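# Seat a water hose into four wall clips

## Task

Push the water hose completely into every one of the four clips mounted on the wall so it stays seated without being held; the robot must not tip over or finish leaning.

## Robot and tools

Robot: a Hello Robot Stretch 4, about 1.6 m tall. It has an omni-wheel base (rim within 0.23 m of its origin), a lift on a mast, an arm extending forward, a wrist with yaw, pitch and roll, and a five-finger hand. There is one arm and one hand, so every command is a single set of named values, not one list per arm.

Frames: the base frame sits on the floor under the base centre, x forward, y left, z up, in metres. hand_pose is reported in this frame for the hand point, 0.045 m in front of the palm; its printed value may be slightly off. The odometry frame is the base frame as it stood at the start. base_odometry counts wheel turns only, so slips show up as travel; heading is in rad, left positive, from -3.142 to 3.142.

move: one action. The base takes relative offsets from where it currently is: translate_m (forward +, -2 to 2 m), strafe_m (left +, -2 to 2 m), rotate_rad (counter-clockwise +, -3.2 to 3.2). translate_m and strafe_m may be combined into one straight diagonal drive; rotate_rad goes alone. joints takes absolute targets by name: lift_m 0 to 1.2 m; arm_m 0 to 0.55 m extension; wrist_yaw_rad -1.134 to 4.276 (0 ahead, + left, 3.14 folded back); wrist_pitch_rad -1.117 to 4.259 (0 level, 1.57 pointing down); wrist_roll_rad -1.117 to 4.259 (0 palm up, 1.57 palm toward robot's right, 3.14 palm down). Hand targets are unitless -1 to 1: hand_little, hand_ring, hand_middle, hand_index, hand_thumb_bend (+1 straight, -1 curled) and hand_thumb_turn (+1 beside palm, -1 across in front of it). hand_force_limit (-1 to 1, mapping to about 0 to 10 N at the fingertip, 15 N for the thumb) and hand_speed (-0.96 to 1, full speed from +0.48) are settings, not motions. Targets outside a range are clipped and the result says so. Optional: pace ("slow", "default", "fast", "max"); speeds, per-joint top speeds for wrist joints, lift_m, arm_m; contact_limits, 0 (lightest) to 1 for arm_m, lift_m, translate_m, strafe_m, rotate_rad, default 0.5, given only alongside that same command (a base limit persists until the next base command). {"end_of_arm": "enable_torque"} must be sent on its own to revive wrist motors that shut off. cameras picks head_camera, head_left_camera, head_right_camera, wrist_camera or all; blocking true waits until everything rests, false returns in about half a second while motion continues. A new move overrides only the targets it names. A move with no action just reports state and all images.

wait: seconds 0 to 10, commands nothing, returns early once running moves settle. stop: brakes all your running motions and re-brakes slack wheels. zoom_image: camera plus region [x0, y0, x1, y1] in pixels of that camera's latest image, at most 504 per side. show_instructions: shows the reference pages. finished_scene: ends the scene for good; the hose must remain clipped without the robot.

If a move or wait is refused, or an unrequested stop occurs during it, the remaining move, wait and finished_scene calls in that reply are skipped; a merely invalid call (e.g. unknown key) does not block them.

Result lines: base_status and joint_status give done, moving, off_target (resting short of target, maybe still pushing), or a stop: contact_stop (something resisted; that motion goes slack), time_out (target dropped), limit_stop_at_own_body, limit_stop_at_tilt (lean over 6 degrees; lift, arm and wheels go slack until it eases), torque_fault (a wrist motor is limp until enable_torque). on_its_own lists things the robot did by itself, such as slack joints, off-rest servo currents or changed tilt. base_tilt in degrees, forward and right positive. turned_by_wheels vs turned_by_imu differing by over about 0.1 rad in a move suggests a slip or collision. lidar_m: 12 distances in m, 30 degree sectors counter-clockwise from straight ahead (4th left, 7th behind, 10th right); "-" means nothing seen or closer than 0.25 m. wrist_depth_mm: 7x7 grid of depths, 100 to 2000 mm, "-" for unknown or under about 200 mm. motor_effort: percent of maximum, positive toward higher joint values, peak in brackets. servo_current: wrist servo mA. hand_stopped_by: six words for little, ring, middle, index, thumb_bend, thumb_turn (moving, target, force, stalled, fault); *_load_n: fingertip force in N, positive when pushed open.

Hand: fingers reach about 0.06 to 0.07 m beyond the hand point along its +z; +y points out of the palm. A finger motor only starts when its target changes by 0.002 or more; to squeeze harder, raise hand_force_limit and send a more closed target. Close slowly (hand_speed -0.94 or lower) for gentle grips. The wrist camera sits behind the palm heel and can bump things. Start state: force limit 0, speed -0.8.

Cameras: head_camera looks ahead and down from the mast top (turn the base to look elsewhere); the two fisheyes look steeper and show base and arm; wrist_camera looks along the palm, upside down when the palm faces down.

Cautions: avoid self-collision (hand over base with low lift, strong upward tilt combined with roll or right yaw, wrist folded back). Even at contact limit 0 the arm only stops after a 15 to 40 N push; for light pressing use limit 0 and aim 1 to 3 mm past contact. Pushing hard with the hand high can tip the robot, as can moving with load and arm extended. Avoid drops, slams, hard hits on fixed things, torque faults and excess finger force. Loose objects may occasionally get nudged.

Each tool is called after ">>>" as a command line: name --argument value for each argument, lists and objects as JSON in quotes; but a table of rows of numbers goes row by row, as --pt "numbers of a row", without its own name.

Reference images:

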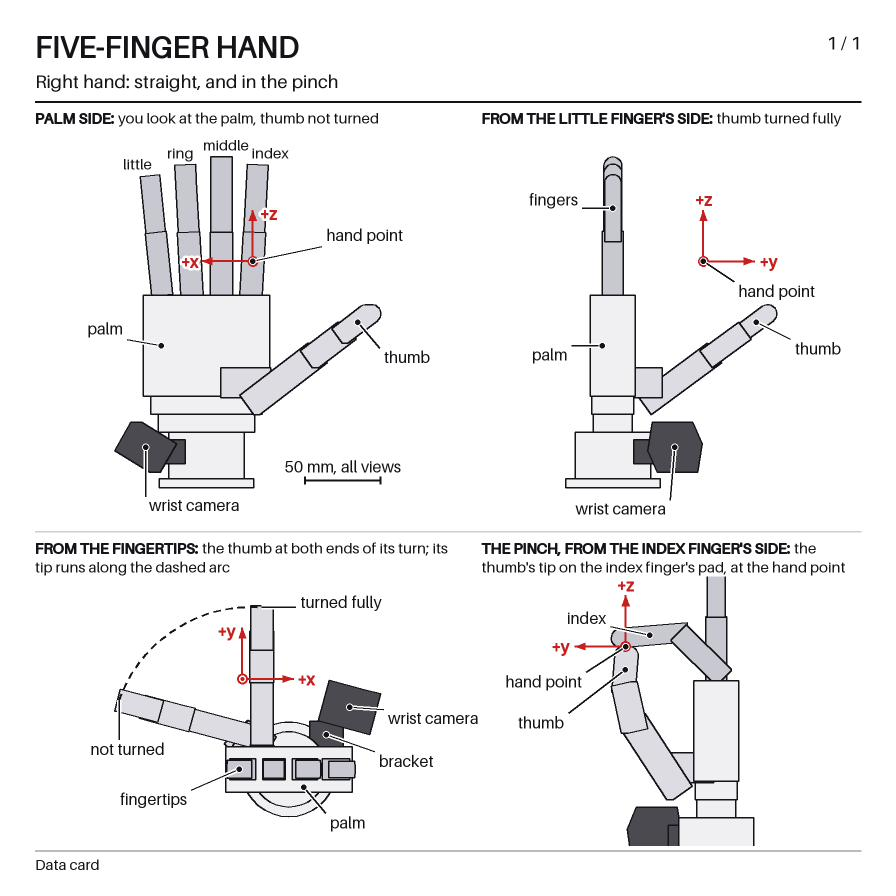

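## Session

>>> move

Scene clock: 0.00 s.
base_odometry: x=+0.000 y=+0.000 heading=+0.000
turned_by_wheels: +0.000
turned_by_imu: +0.000
base_tilt: forward=-0.7 right=+1.5
lidar_m: 1.12 0.99 1.01 1.19 1.67 1.69 2.62 2.71 2.75 2.88 1.79 1.69
base_status: not commanded
joint_positions: lift_m=+0.238 arm_m=+0.001 wrist_yaw_rad=+3.236 wrist_pitch_rad=+0.004 wrist_roll_rad=+0.000 hand_little=+1.000 hand_ring=+1.000 hand_middle=+1.000 hand_index=+1.000 hand_thumb_turn=+1.000 hand_thumb_bend=+1.000 hand_force_limit=+0.000 hand_speed=-0.800
joint_status: not commanded
measured_speeds: all 0
hand_stopped_by: target,target,target,target,target,target
little_load_n: 0.0
ring_load_n: 0.0
middle_load_n: 0.0
index_load_n: -0.5
thumb_bend_load_n: 0.0
thumb_turn_load_n: 0.0
motor_effort: lift_m=+19 arm_m=+3 wheel_0=+1 wheel_1=+2 wheel_2=+1
servo_current: wrist_yaw_rad=39 wrist_pitch_rad=46 wrist_roll_rad=33
hand_pose: x=-0.0605 y=+0.0967 z=+0.4758 quat_wxyz=(-0.522, -0.524, +0.477, +0.475) (m; base frame)
wrist_depth_mm: - - 136 - - - - / - - 135 - - - - / - 116 138 265 - - - / 148 142 203 - - - - / 211 - - - - - - / 213 1366 118 122 - - - / 213 - - - - - -
pictures: head_camera, head_left_camera, head_right_camera, wrist_camera

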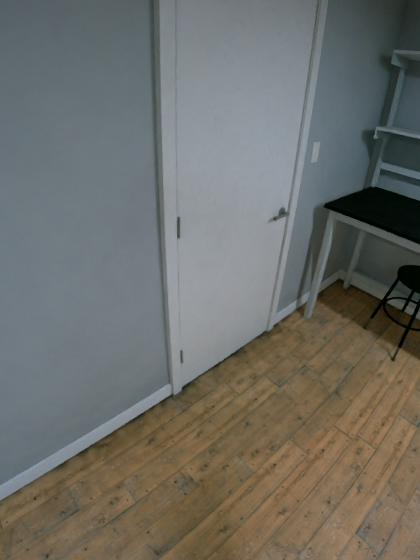

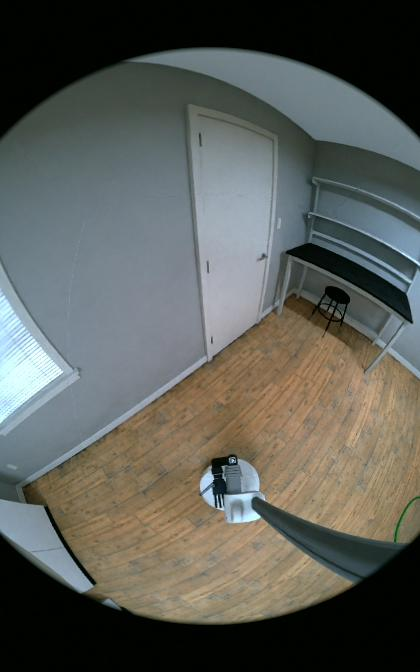

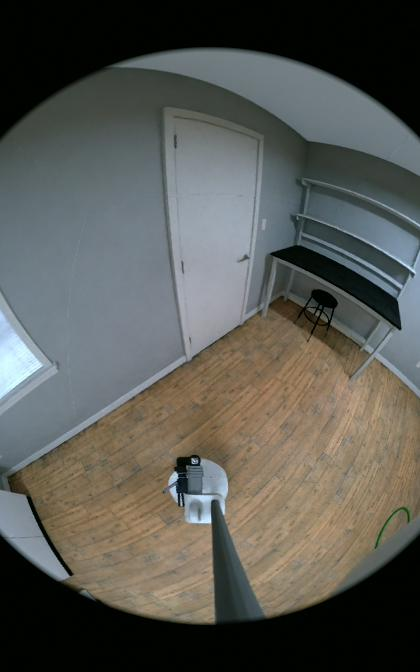

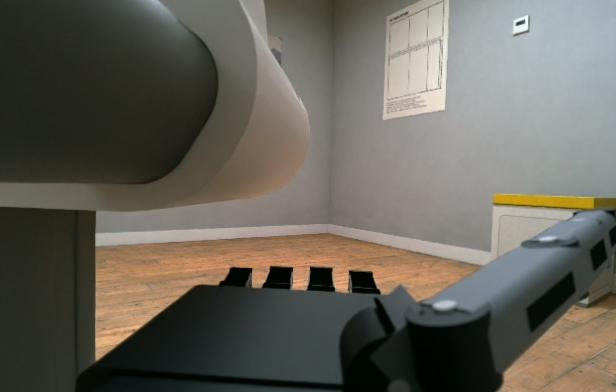

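>>> move --base '{"rotate_rad": -1.6}' --cameras '["all"]'

Scene clock: 3.07 s.
move: done
base_odometry: x=+0.000 y=+0.000 heading=-1.600
turned_by_wheels: -1.600
turned_by_imu: -1.610
base_tilt: forward=-0.7 right=+1.3
lidar_m: 2.92 1.81 1.79 1.12 1.00 1.00 1.15 1.67 1.69 2.59 2.69 2.71
base_status: done
joint_positions: lift_m=+0.238 arm_m=+0.001 wrist_yaw_rad=+3.236 wrist_pitch_rad=+0.004 wrist_roll_rad=+0.000 hand_little=+1.000 hand_ring=+1.000 hand_middle=+1.000 hand_index=+1.000 hand_thumb_turn=+1.000 hand_thumb_bend=+1.000 hand_force_limit=+0.000 hand_speed=-0.800
joint_status: not commanded
measured_speeds: all 0
hand_stopped_by: target,target,target,target,target,target
little_load_n: 0.0
ring_load_n: 0.0
middle_load_n: 0.0
index_load_n: 0.0
thumb_bend_load_n: 0.0
thumb_turn_load_n: -0.5
motor_effort: lift_m=+20(20) arm_m=-3(3) wheel_0=-1(8) wheel_1=+1(8) wheel_2=+2(8)
servo_current: wrist_yaw_rad=52(52) wrist_pitch_rad=46(52) wrist_roll_rad=26(72)
hand_pose: x=-0.0605 y=+0.0967 z=+0.4758 quat_wxyz=(-0.522, -0.524, +0.477, +0.475)
wrist_depth_mm: - - 136 1661 1366 1098 - / - - 135 224 1430 - - / - 116 138 223 - - - / 148 142 191 - - - - / 212 - - 1808 - - - / 213 1336 117 122 - - - / 213 - - - - - -
pictures: head_camera, head_left_camera, head_right_camera, wrist_camera

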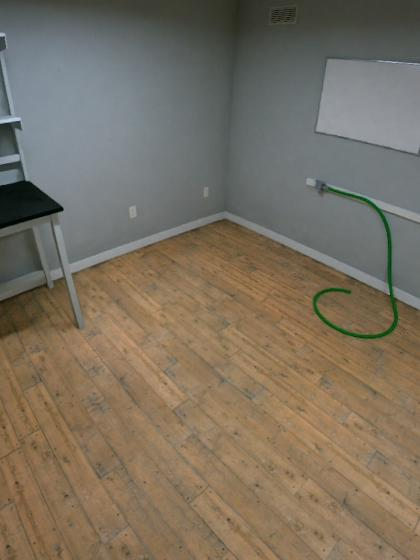

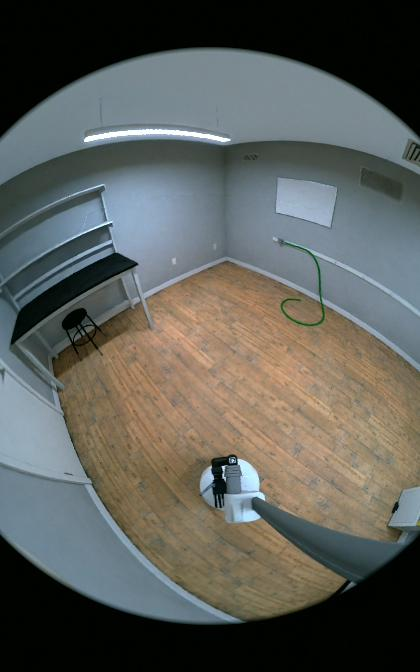

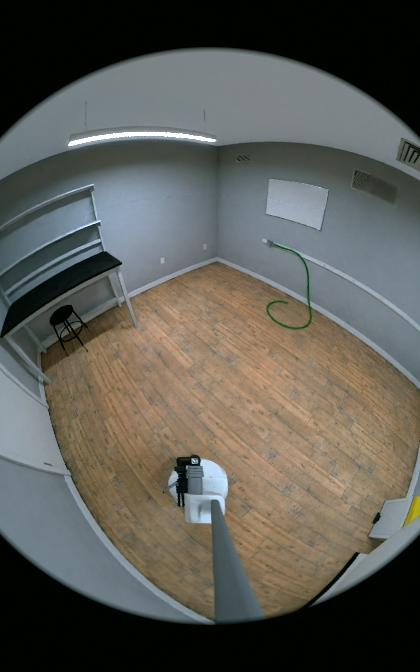

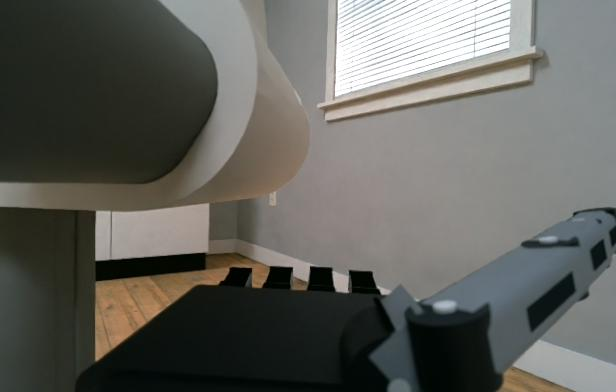

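>>> move --base '{"rotate_rad": -0.65}' --cameras '["all"]'

>>> zoom_image --camera "head_camera" --region '[60, 100, 400, 350]'

Scene clock: 7.00 s.
move: done
base_odometry: x=+0.000 y=+0.000 heading=-2.249
turned_by_wheels: -0.650
turned_by_imu: -0.654
base_tilt: forward=-0.7 right=+1.4
lidar_m: 2.72 3.02 1.80 1.80 1.18 1.01 1.00 1.06 1.66 1.68 2.40 2.72
base_status: done
joint_positions: lift_m=+0.238 arm_m=+0.001 wrist_yaw_rad=+3.236 wrist_pitch_rad=+0.004 wrist_roll_rad=+0.000 hand_little=+1.000 hand_ring=+1.000 hand_middle=+1.000 hand_index=+1.000 hand_thumb_turn=+1.000 hand_thumb_bend=+1.000 hand_force_limit=+0.000 hand_speed=-0.800
joint_status: not commanded
measured_speeds: all 0
hand_stopped_by: target,target,target,target,target,target
little_load_n: 0.0
ring_load_n: 0.0
middle_load_n: 0.0
index_load_n: 0.0
thumb_bend_load_n: 0.0
thumb_turn_load_n: 0.0
motor_effort: lift_m=+19(20) arm_m=-3(3) wheel_0=+2(8) wheel_1=+2(6) wheel_2=+1(10)
servo_current: wrist_yaw_rad=46(52) wrist_pitch_rad=52(52) wrist_roll_rad=33(65)
hand_pose: x=-0.0605 y=+0.0967 z=+0.4758 quat_wxyz=(-0.522, -0.524, +0.477, +0.475)
wrist_depth_mm: - - 136 - - - - / - - 136 182 - - - / - 115 138 224 - - - / 148 142 162 - - - - / 212 - - - - - - / 213 1255 118 122 - - - / 213 - - - - - -
pictures: head_camera, head_left_camera, head_right_camera, wrist_camera

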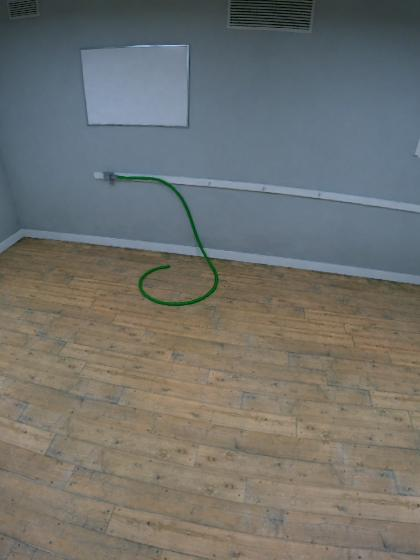

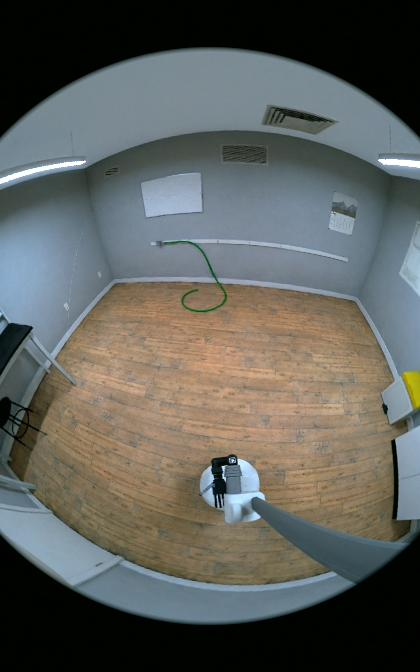

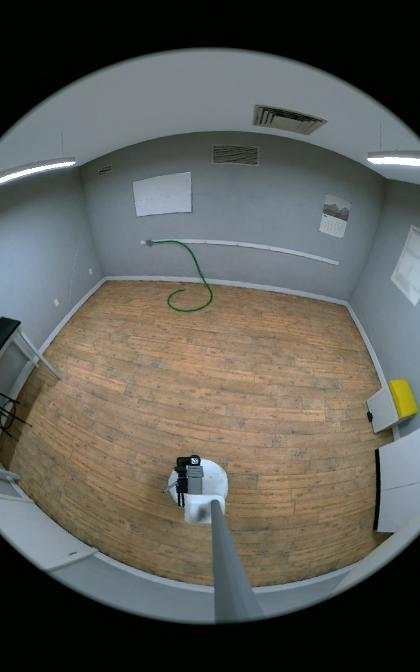

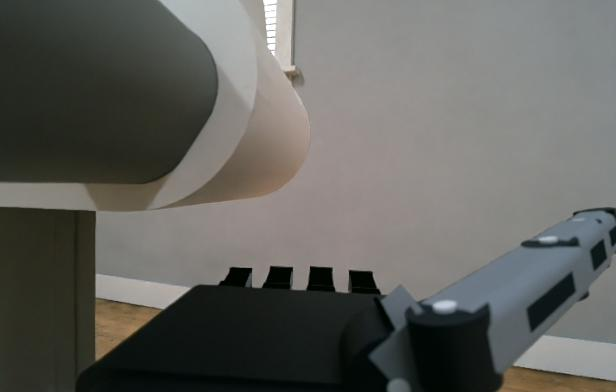

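Scaled by 1.482 from the camera's image (finer frame: 1200x1600).

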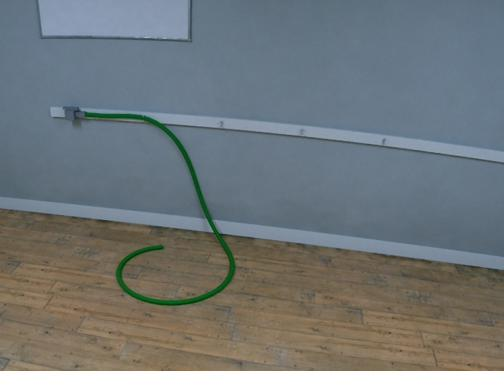

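>>> move --base '{"rotate_rad": -0.2}'

>>> move --base '{"translate_m": 1.4}' --cameras '["all"]'

>>> zoom_image --camera "head_camera" --region '[0, 100, 420, 400]'

Scene clock: 23.40 s.
move: done
base_odometry: x=+0.000 y=+0.000 heading=-2.450
turned_by_wheels: -0.200
turned_by_imu: -0.204
base_tilt: forward=-0.8 right=+1.4
lidar_m: 2.72 2.79 1.90 1.81 1.38 1.03 0.99 1.01 1.38 1.68 1.80 2.85
base_status: done
joint_positions: lift_m=+0.238 arm_m=+0.001 wrist_yaw_rad=+3.236 wrist_pitch_rad=+0.004 wrist_roll_rad=+0.000 hand_little=+1.000 hand_ring=+1.000 hand_middle=+1.000 hand_index=+1.000 hand_thumb_turn=+1.000 hand_thumb_bend=+1.000 hand_force_limit=+0.000 hand_speed=-0.800
joint_status: not commanded
measured_speeds: all 0
hand_stopped_by: target,target,target,target,target,target
little_load_n: 0.0
ring_load_n: 0.0
middle_load_n: 0.0
index_load_n: 0.0
thumb_bend_load_n: 0.0
thumb_turn_load_n: 0.0
motor_effort: lift_m=+19(20) arm_m=-3(3) wheel_0=-1(9) wheel_1=-1(6) wheel_2=-1(6)
servo_current: wrist_yaw_rad=46(46) wrist_pitch_rad=39(52) wrist_roll_rad=26(59)
hand_pose: x=-0.0605 y=+0.0967 z=+0.4758 quat_wxyz=(-0.522, -0.524, +0.477, +0.475)
wrist_depth_mm: - - 136 - - - 1008 / - - 136 183 - - 1042 / - 116 138 223 - - 1042 / 148 142 171 - - - 1042 / 211 - - - - - - / 213 245 117 122 - - - / 213 - - - - - -
pictures: none

Scene clock: 29.53 s.
move: done
base_odometry: x=-1.078 y=-0.893 heading=-2.450
turned_by_wheels: +0.000
turned_by_imu: -0.002
base_tilt: forward=-0.8 right=+1.4
lidar_m: 1.30 1.37 1.87 2.61 2.02 2.45 2.40 2.39 1.78 1.98 1.93 1.39
base_status: done
joint_positions: lift_m=+0.238 arm_m=+0.001 wrist_yaw_rad=+3.236 wrist_pitch_rad=+0.004 wrist_roll_rad=+0.000 hand_little=+1.000 hand_ring=+1.000 hand_middle=+1.000 hand_index=+1.000 hand_thumb_turn=+1.000 hand_thumb_bend=+1.000 hand_force_limit=+0.000 hand_speed=-0.800
joint_status: not commanded
measured_speeds: all 0
hand_stopped_by: target,target,target,target,target,target
little_load_n: 0.0
ring_load_n: 0.0
middle_load_n: 0.0
index_load_n: 0.0
thumb_bend_load_n: 0.0
thumb_turn_load_n: 0.0
motor_effort: lift_m=+20(20) arm_m=-3(3) wheel_0=+0(11) wheel_1=+1(6) wheel_2=+0(11)
servo_current: wrist_yaw_rad=33(52) wrist_pitch_rad=46(52) wrist_roll_rad=52(78)
hand_pose: x=-0.0605 y=+0.0967 z=+0.4758 quat_wxyz=(-0.522, -0.524, +0.477, +0.475)
wrist_depth_mm: - - 136 - - - - / - - 135 - - - - / - 115 138 265 - - - / 148 142 204 - - - - / 212 - - - - - - / 213 1336 118 122 - - - / 214 - - - - - -
pictures: head_camera, head_left_camera, head_right_camera, wrist_camera

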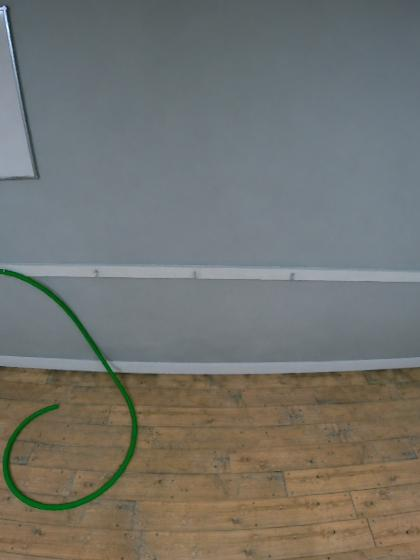

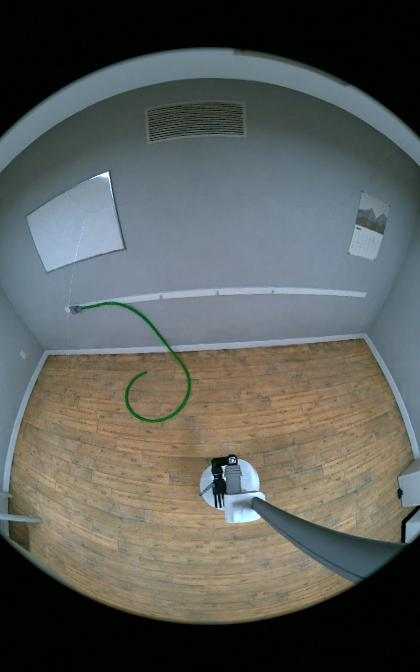

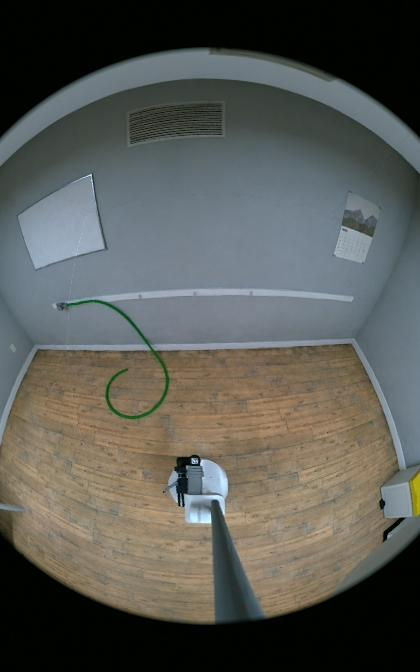

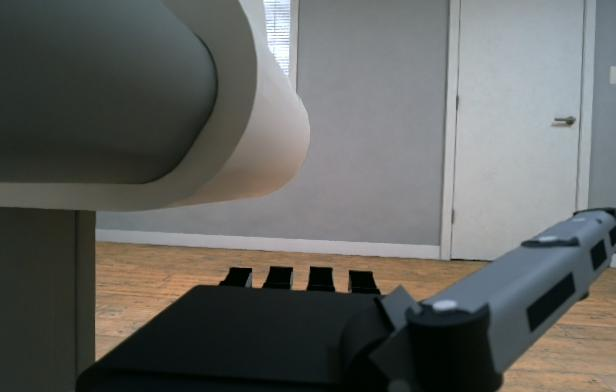

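Scaled by 1.200 from the camera's image (finer frame: 1200x1600).

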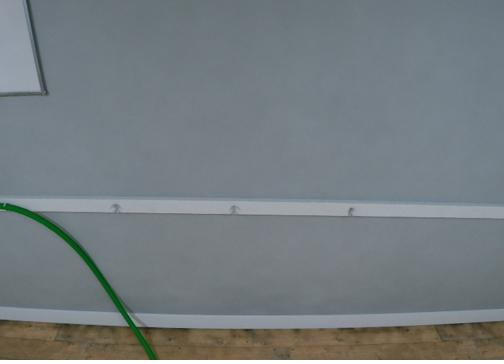

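>>> zoom_image --camera "head_camera" --region '[60, 245, 160, 300]'

>>> zoom_image --camera "head_camera" --region '[0, 245, 60, 300]'

>>> zoom_image --camera "head_left_camera" --region '[50, 270, 180, 350]'

Scaled by 5.040 from the camera's image (finer frame: 1200x1600).

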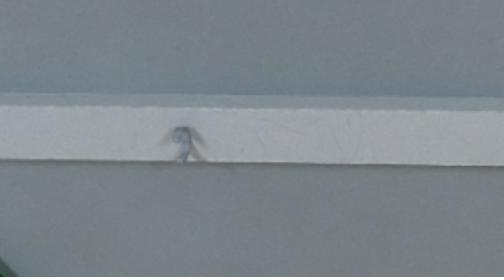

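Scaled by 8.400 from the camera's image (finer frame: 1200x1600).

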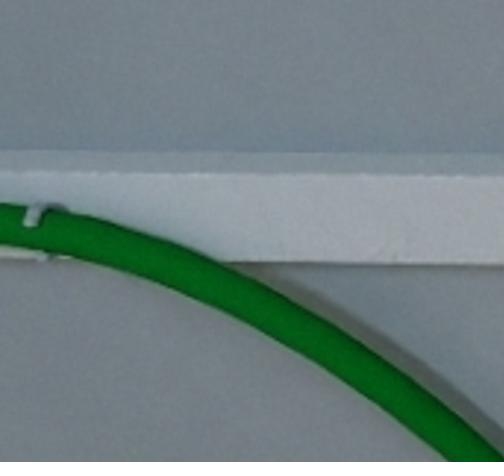

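Scaled by 3.877 from the camera's image (finer frame: 600x960).

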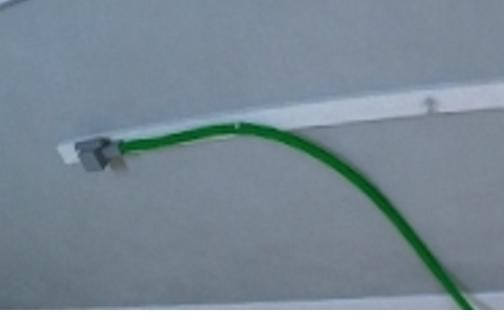

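>>> move --base '{"strafe_m": 0.35}' --joints '{"lift_m": 0.6}'

>>> move --joints '{"wrist_yaw_rad": 0.0}' --cameras '["all"]'

Scene clock: 55.43 s.
move: done
base_odometry: x=-0.854 y=-1.163 heading=-2.450
turned_by_wheels: +0.000
turned_by_imu: +0.000
base_tilt: forward=-0.7 right=+1.4
lidar_m: 1.29 1.38 1.91 2.27 1.68 2.17 2.40 2.49 2.13 2.15 1.90 1.38
base_status: done
joint_positions: lift_m=+0.600 arm_m=+0.001 wrist_yaw_rad=+3.236 wrist_pitch_rad=+0.004 wrist_roll_rad=+0.000 hand_little=+1.000 hand_ring=+1.000 hand_middle=+1.000 hand_index=+1.000 hand_thumb_turn=+1.000 hand_thumb_bend=+1.000 hand_force_limit=+0.000 hand_speed=-0.800
joint_status: all done
measured_speeds: all 0
hand_stopped_by: target,target,target,target,target,target
little_load_n: 0.0
ring_load_n: 0.0
middle_load_n: 0.0
index_load_n: 0.0
thumb_bend_load_n: 0.0
thumb_turn_load_n: 0.0
motor_effort: lift_m=+24(26) arm_m=-3(3) wheel_0=+2(10) wheel_1=+0(10) wheel_2=-1(5)
servo_current: wrist_yaw_rad=33(52) wrist_pitch_rad=33(52) wrist_roll_rad=33(72)
hand_pose: x=-0.0605 y=+0.0967 z=+0.8371 quat_wxyz=(-0.522, -0.524, +0.477, +0.475)
wrist_depth_mm: - - 136 - - - - / - - 136 - - - - / - 116 138 264 - - - / 148 143 203 - - - - / 211 - - - - - - / 212 - 118 122 - - - / 213 - - - - - -
pictures: none

Scene clock: 57.83 s.
move: done
base_odometry: x=-0.854 y=-1.163 heading=-2.450
turned_by_wheels: +0.000
turned_by_imu: +0.000
base_tilt: forward=-0.8 right=+1.4
lidar_m: 1.28 1.36 1.88 2.24 1.70 2.14 2.39 2.49 2.14 2.14 1.90 1.38
base_status: not commanded
joint_positions: lift_m=+0.600 arm_m=+0.001 wrist_yaw_rad=+0.002 wrist_pitch_rad=+0.004 wrist_roll_rad=+0.000 hand_little=+1.000 hand_ring=+1.000 hand_middle=+1.000 hand_index=+1.000 hand_thumb_turn=+1.000 hand_thumb_bend=+1.000 hand_force_limit=+0.000 hand_speed=-0.800
joint_status: all done
measured_speeds: all 0
hand_stopped_by: target,target,target,target,target,target
little_load_n: 0.0
ring_load_n: 0.0
middle_load_n: 0.0
index_load_n: 0.0
thumb_bend_load_n: 0.0
thumb_turn_load_n: 0.0
motor_effort: lift_m=+24(24) arm_m=-3(3) wheel_0=+2(2) wheel_1=+0(1) wheel_2=-1(2)
servo_current: wrist_yaw_rad=52(111) wrist_pitch_rad=46(52) wrist_roll_rad=52(72)
hand_pose: x=+0.3933 y=-0.1179 z=+0.8371 quat_wxyz=(+0.499, +0.501, +0.501, +0.499)
wrist_depth_mm: - - - - - - - / - - - - - - - / - - - - - - - / - - - - - - - / - - - - - - - / - - 117 122 - - - / - - - - - - -
pictures: head_camera, head_left_camera, head_right_camera, wrist_camera
wrist_camera: T_world_to_cam=[[0.04211, -0.99794, 0.0485, -0.14484], [-0.03794, -0.05011, -0.99802, 0.83044], [0.99839, 0.04019, -0.03998, -0.19493]] pos_world=[0.23222, -0.09509, 0.82803]

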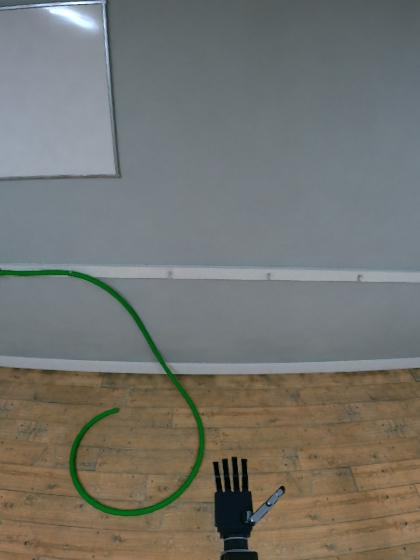

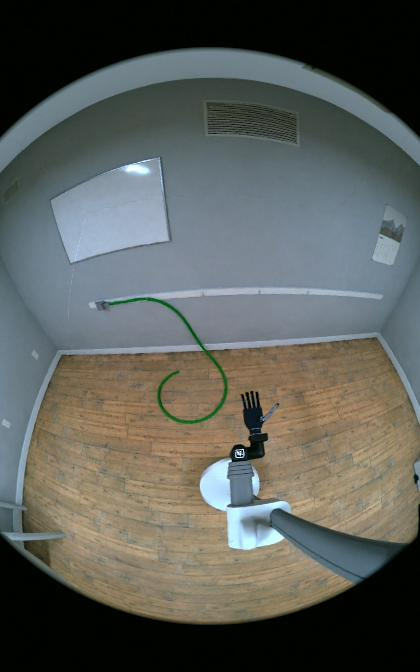

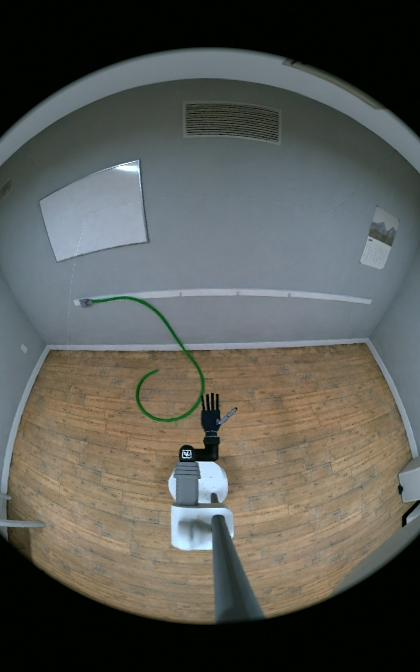

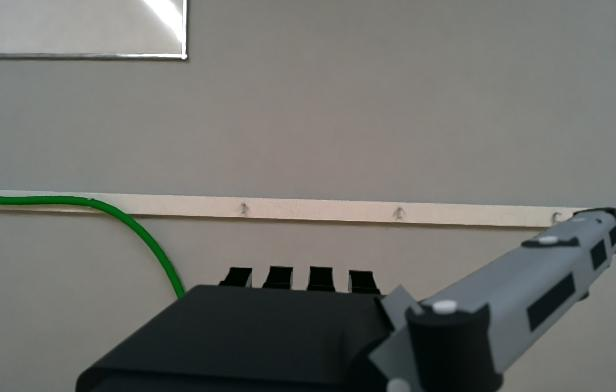

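>>> move --base '{"strafe_m": -0.25, "translate_m": 0.3}' --joints '{"arm_m": 0.3}' --cameras '["all"]'

>>> zoom_image --camera "wrist_camera" --region '[200, 120, 400, 260]'

Scene clock: 68.87 s.
move: done
base_odometry: x=-1.245 y=-1.162 heading=-2.450
turned_by_wheels: +0.000
turned_by_imu: -0.001
base_tilt: forward=-0.8 right=+1.4
lidar_m: 1.03 1.04 1.46 2.51 2.04 2.44 2.68 2.55 2.00 2.23 1.48 1.06
base_status: done
joint_positions: lift_m=+0.600 arm_m=+0.300 wrist_yaw_rad=+0.001 wrist_pitch_rad=+0.004 wrist_roll_rad=+0.000 hand_little=+1.000 hand_ring=+1.000 hand_middle=+1.000 hand_index=+1.000 hand_thumb_turn=+1.000 hand_thumb_bend=+1.000 hand_force_limit=+0.000 hand_speed=-0.800
joint_status: all done
measured_speeds: all 0
hand_stopped_by: target,target,target,target,target,target
little_load_n: 0.0
ring_load_n: 0.0
middle_load_n: 0.0
index_load_n: 0.0
thumb_bend_load_n: 0.0
thumb_turn_load_n: 0.0
motor_effort: lift_m=+24(24) arm_m=+5(8) wheel_0=+0(11) wheel_1=-1(5) wheel_2=+0(9)
servo_current: wrist_yaw_rad=33(52) wrist_pitch_rad=52(52) wrist_roll_rad=33(78)
hand_pose: x=+0.6926 y=-0.1180 z=+0.8372 quat_wxyz=(+0.499, +0.501, +0.501, +0.499)
wrist_depth_mm: 544 539 539 530 525 525 521 / 544 544 539 535 530 525 530 / 549 549 539 539 535 535 525 / 549 544 544 544 535 535 530 / 559 554 549 544 - - - / 559 554 117 122 - - - / 559 - - - - - -
pictures: head_camera, head_left_camera, head_right_camera, wrist_camera
wrist_camera: T_world_to_cam=[[0.04171, -0.99795, 0.04851, -0.15724], [-0.03796, -0.0501, -0.99802, 0.84181], [0.99841, 0.03979, -0.03998, -0.49389]] pos_world=[0.53162, -0.09509, 0.82803]

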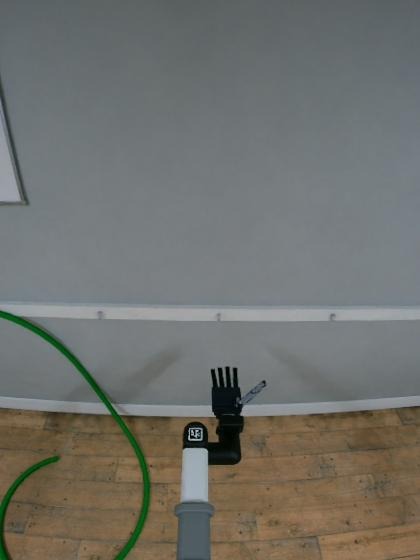

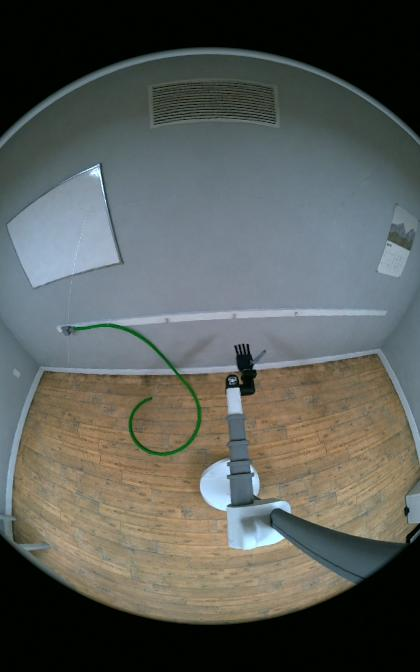

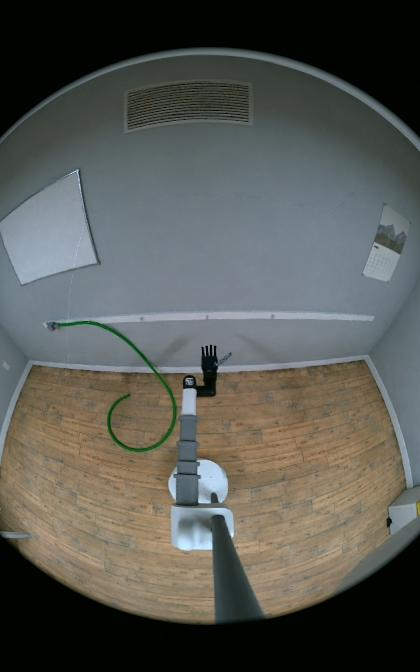

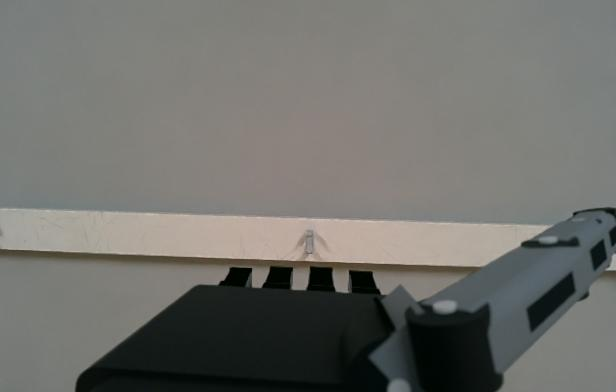

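Scaled by 2.520.

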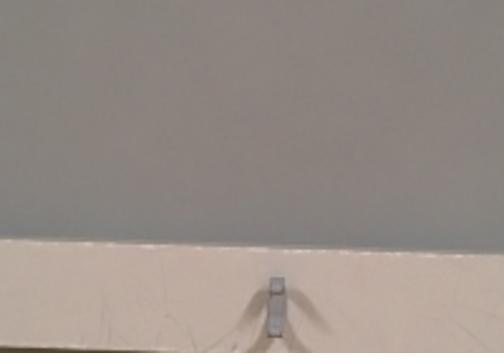

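>>> move --base '{"translate_m": 0.22}' --joints '{"arm_m": 0.3, "wrist_yaw_rad": 1.57, "lift_m": 0.56}'

>>> move --joints '{"arm_m": 0.47}' --contact_limits '{"arm_m": 0.2}' --cameras '["all"]'

>>> zoom_image --camera "wrist_camera" --region '[100, 20, 500, 300]'

Scene clock: 99.20 s.
move: done
base_odometry: x=-1.414 y=-1.302 heading=-2.449
turned_by_wheels: +0.000
turned_by_imu: -0.002
base_tilt: forward=-0.7 right=+1.3
lidar_m: 0.77 0.83 1.12 2.50 2.20 2.45 2.93 2.57 2.10 2.22 1.13 0.84
base_status: done
joint_positions: lift_m=+0.560 arm_m=+0.300 wrist_yaw_rad=+1.569 wrist_pitch_rad=+0.004 wrist_roll_rad=+0.000 hand_little=+1.000 hand_ring=+1.000 hand_middle=+1.000 hand_index=+1.000 hand_thumb_turn=+1.000 hand_thumb_bend=+1.000 hand_force_limit=+0.000 hand_speed=-0.800
joint_status: all done
measured_speeds: all 0
hand_stopped_by: target,target,target,target,target,target
little_load_n: 0.0
ring_load_n: 0.0
middle_load_n: 0.0
index_load_n: 0.0
thumb_bend_load_n: 0.0
thumb_turn_load_n: 0.0
motor_effort: lift_m=+15(22) arm_m=+4(6) wheel_0=+0(8) wheel_1=+0(6) wheel_2=+1(9)
servo_current: wrist_yaw_rad=46(91) wrist_pitch_rad=46(52) wrist_roll_rad=65(78)
hand_pose: x=+0.5896 y=+0.2214 z=+0.7979 quat_wxyz=(+0.001, +0.001, +0.709, +0.706)
wrist_depth_mm: - - - - - 535 418 / - - - - - 569 421 / - - - - - 569 418 / - - - - 1308 554 415 / - - - - - 597 - / - - 117 122 - - - / 1576 - - - - - -
pictures: none

Scene clock: 100.80 s.
move: done
base_odometry: x=-1.414 y=-1.302 heading=-2.450
turned_by_wheels: +0.000
turned_by_imu: +0.000
base_tilt: forward=-0.7 right=+1.4
lidar_m: 0.80 0.86 1.11 2.50 2.19 2.44 2.94 2.55 2.09 2.23 1.17 0.85
base_status: not commanded
joint_positions: lift_m=+0.560 arm_m=+0.470 wrist_yaw_rad=+1.573 wrist_pitch_rad=+0.001 wrist_roll_rad=+0.000 hand_little=+1.000 hand_ring=+1.000 hand_middle=+1.000 hand_index=+1.000 hand_thumb_turn=+0.999 hand_thumb_bend=+1.000 hand_force_limit=+0.000 hand_speed=-0.800
joint_status: all done
measured_speeds: all 0
hand_stopped_by: target,target,target,target,target,target
little_load_n: 0.0
ring_load_n: 0.0
middle_load_n: 0.0
index_load_n: 0.0
thumb_bend_load_n: 0.0
thumb_turn_load_n: -11.5
motor_effort: lift_m=+15(15) arm_m=+5(12) wheel_0=-1(4) wheel_1=-1(4) wheel_2=+1(3)
servo_current: wrist_yaw_rad=33(72) wrist_pitch_rad=46(59) wrist_roll_rad=39(78)
contact_limits: arm_m 0.2
hand_pose: x=+0.7585 y=+0.2218 z=+0.7985 quat_wxyz=(-0.001, -0.001, +0.708, +0.707)
wrist_depth_mm: - - - - 500 258 183 / - - - - 484 255 182 / - - - - 466 250 179 / - - - - 452 246 177 / - - - - 324 - - / - - 118 122 - - - / 1576 - - - - - -
pictures: head_camera, head_left_camera, head_right_camera, wrist_camera
wrist_camera: T_world_to_cam=[[0.99791, 0.04257, 0.0486, -0.77519], [0.05011, -0.03512, -0.99813, 0.75272], [-0.04078, 0.99848, -0.03718, -0.0013]] pos_world=[0.73579, 0.06073, 0.78893]

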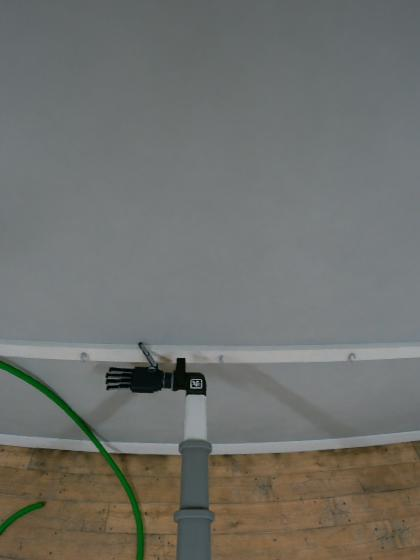

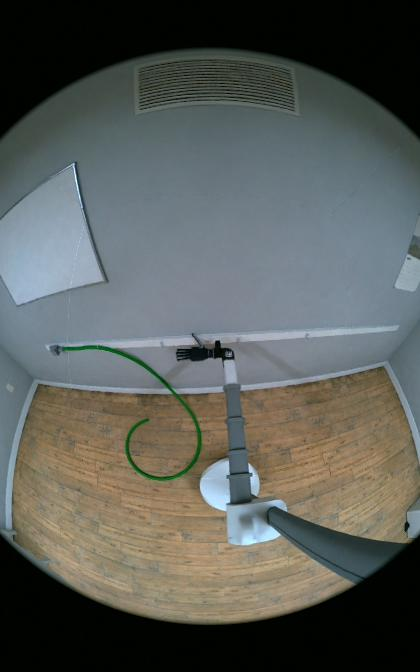

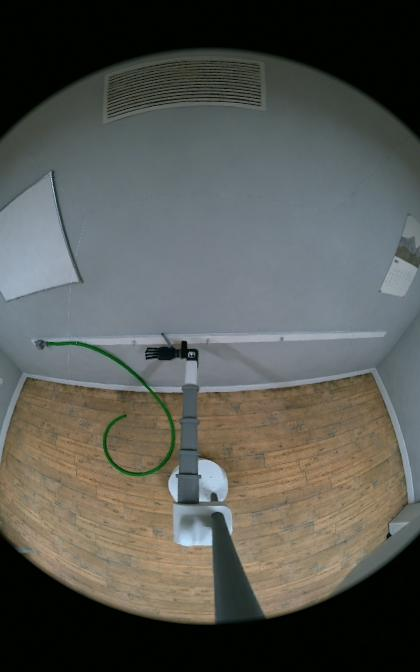

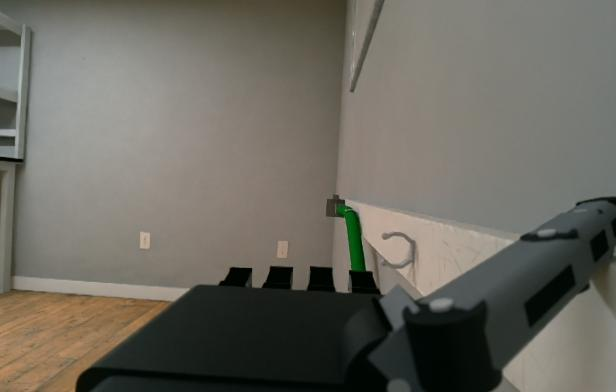

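Scaled by 1.260.

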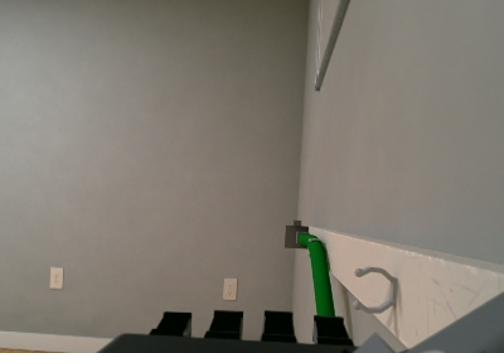

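>>> move --joints '{"arm_m": 0.44}' --cameras '["wrist_camera"]'

>>> zoom_image --camera "wrist_camera" --region '[320, 180, 460, 290]'

Scene clock: 103.50 s.
move: done
base_odometry: x=-1.414 y=-1.302 heading=-2.450
turned_by_wheels: +0.000
turned_by_imu: -0.002
base_tilt: forward=-0.8 right=+1.4
lidar_m: 0.80 0.84 1.12 2.50 2.20 2.44 2.93 2.58 2.10 2.22 1.17 0.84
base_status: not commanded
joint_positions: lift_m=+0.560 arm_m=+0.440 wrist_yaw_rad=+1.572 wrist_pitch_rad=+0.002 wrist_roll_rad=+0.000 hand_little=+1.000 hand_ring=+1.000 hand_middle=+1.000 hand_index=+1.000 hand_thumb_turn=+1.000 hand_thumb_bend=+1.000 hand_force_limit=+0.000 hand_speed=-0.800
joint_status: all done
measured_speeds: all 0
hand_stopped_by: target,target,target,target,target,target
little_load_n: -0.5
ring_load_n: 0.0
middle_load_n: 0.0
index_load_n: 0.0
thumb_bend_load_n: 0.0
thumb_turn_load_n: -0.5
motor_effort: lift_m=+15(15) arm_m=-4(6) wheel_0=-1(2) wheel_1=-1(1) wheel_2=+1(2)
servo_current: wrist_yaw_rad=39(52) wrist_pitch_rad=46(52) wrist_roll_rad=46(59)
hand_pose: x=+0.7291 y=+0.2217 z=+0.7983 quat_wxyz=(+0.000, +0.000, +0.708, +0.706)
wrist_depth_mm: - - - - 508 310 221 / - - - - 500 307 208 / - - - - 500 307 220 / - - - - 496 304 208 / - - - - 535 - - / - - 118 122 - - - / 1537 - - - - - -
wrist_camera: T_world_to_cam=[[0.99796, 0.04131, 0.04861, -0.7456], [0.0501, -0.03588, -0.9981, 0.75413], [-0.03949, 0.9985, -0.03788, -0.00278]] pos_world=[0.7062, 0.06063, 0.78883]

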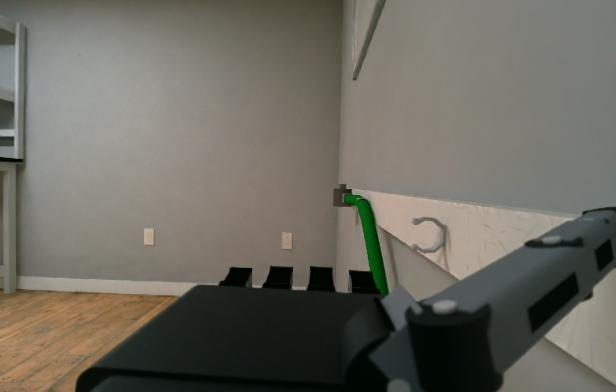

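Scaled by 3.600.

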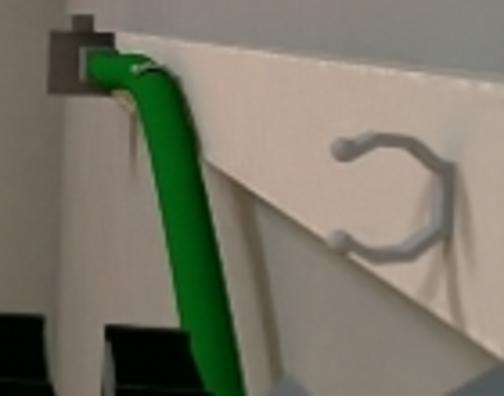

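>>> move --joints '{"arm_m": 0.0, "wrist_yaw_rad": 0.7, "wrist_pitch_rad": 0.5, "lift_m": 0.8}' --cameras '["all"]'

Scene clock: 131.97 s.
move: done
base_odometry: x=-1.414 y=-1.302 heading=-2.450
turned_by_wheels: +0.000
turned_by_imu: +0.000
base_tilt: forward=-0.8 right=+1.4
lidar_m: 0.79 0.85 1.11 2.51 2.19 2.45 2.93 2.58 2.10 2.21 1.18 0.83
base_status: not commanded
joint_positions: lift_m=+0.800 arm_m=+0.001 wrist_yaw_rad=+0.702 wrist_pitch_rad=+0.502 wrist_roll_rad=+0.000 hand_little=+1.000 hand_ring=+1.000 hand_middle=+1.000 hand_index=+1.000 hand_thumb_turn=+1.000 hand_thumb_bend=+1.000 hand_force_limit=+0.000 hand_speed=-0.800
joint_status: all done
measured_speeds: all 0
hand_stopped_by: target,target,target,target,target,target
little_load_n: 0.0
ring_load_n: 0.0
middle_load_n: 0.0
index_load_n: 0.0
thumb_bend_load_n: 0.0
thumb_turn_load_n: 0.0
motor_effort: lift_m=+24(27) arm_m=-4(6) wheel_0=-1(9) wheel_1=-2(6) wheel_2=+0(1)
servo_current: wrist_yaw_rad=46(429) wrist_pitch_rad=52(65) wrist_roll_rad=52(72)
hand_pose: x=+0.4182 y=+0.0537 z=+0.9242 quat_wxyz=(+0.215, +0.362, +0.781, +0.462)
wrist_depth_mm: - - - - 569 488 436 / - 1138 - - 591 517 455 / - - - - 634 539 480 / 1983 1921 - - - 585 - / 1537 1537 1537 991 - 597 - / 1281 1308 118 122 - - - / 1098 - - - - - -
pictures: head_camera, head_left_camera, head_right_camera, wrist_camera
wrist_camera: T_world_to_cam=[[0.68908, -0.7243, 0.02356, -0.24108], [-0.35682, -0.36741, -0.85889, 0.9486], [0.63075, 0.58344, -0.51162, 0.33717]] pos_world=[0.29194, -0.02281, 0.99293]

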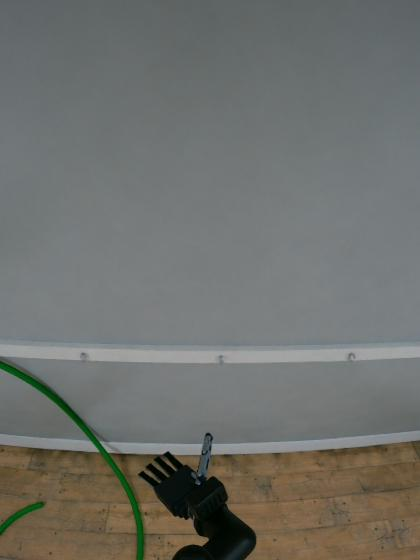

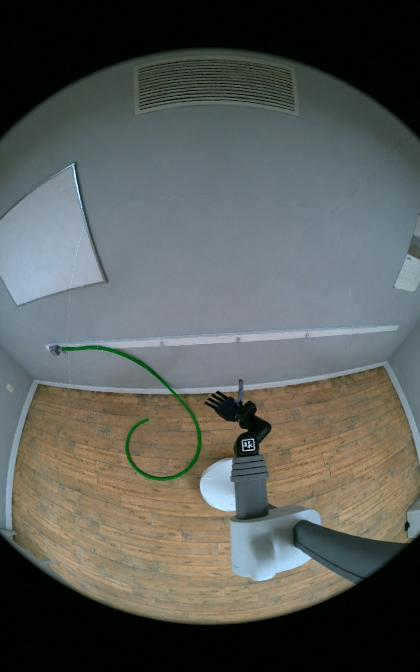

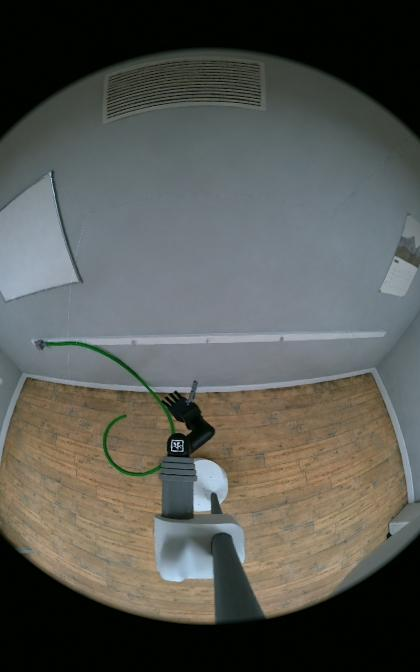

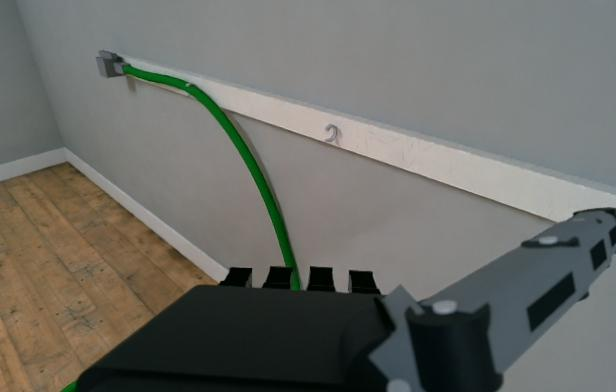

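>>> zoom_image --camera "head_left_camera" --region '[40, 330, 210, 490]'

>>> zoom_image --camera "wrist_camera" --region '[90, 30, 340, 180]'

>>> zoom_image --camera "head_camera" --region '[0, 330, 160, 560]'

Scaled by 2.965 from the camera's image (finer frame: 600x960).

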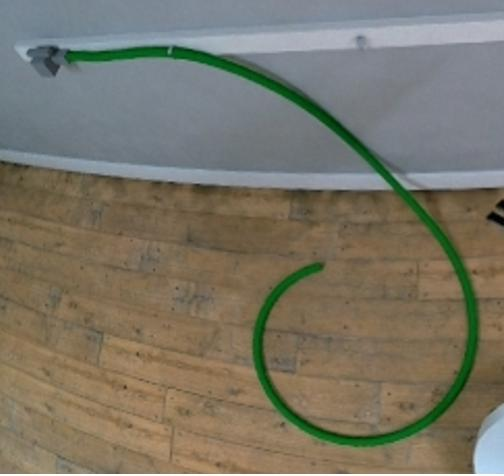

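Scaled by 2.016.

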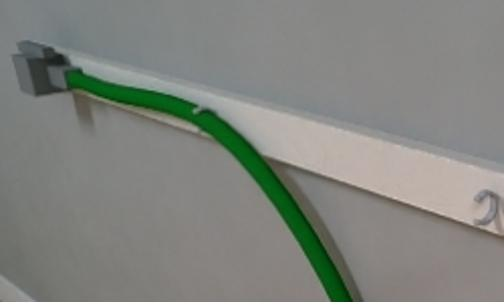

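Scaled by 2.191 from the camera's image (finer frame: 1200x1600).

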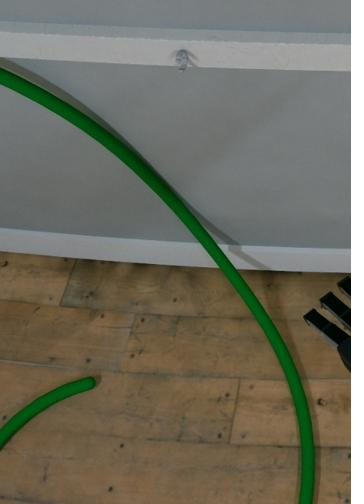

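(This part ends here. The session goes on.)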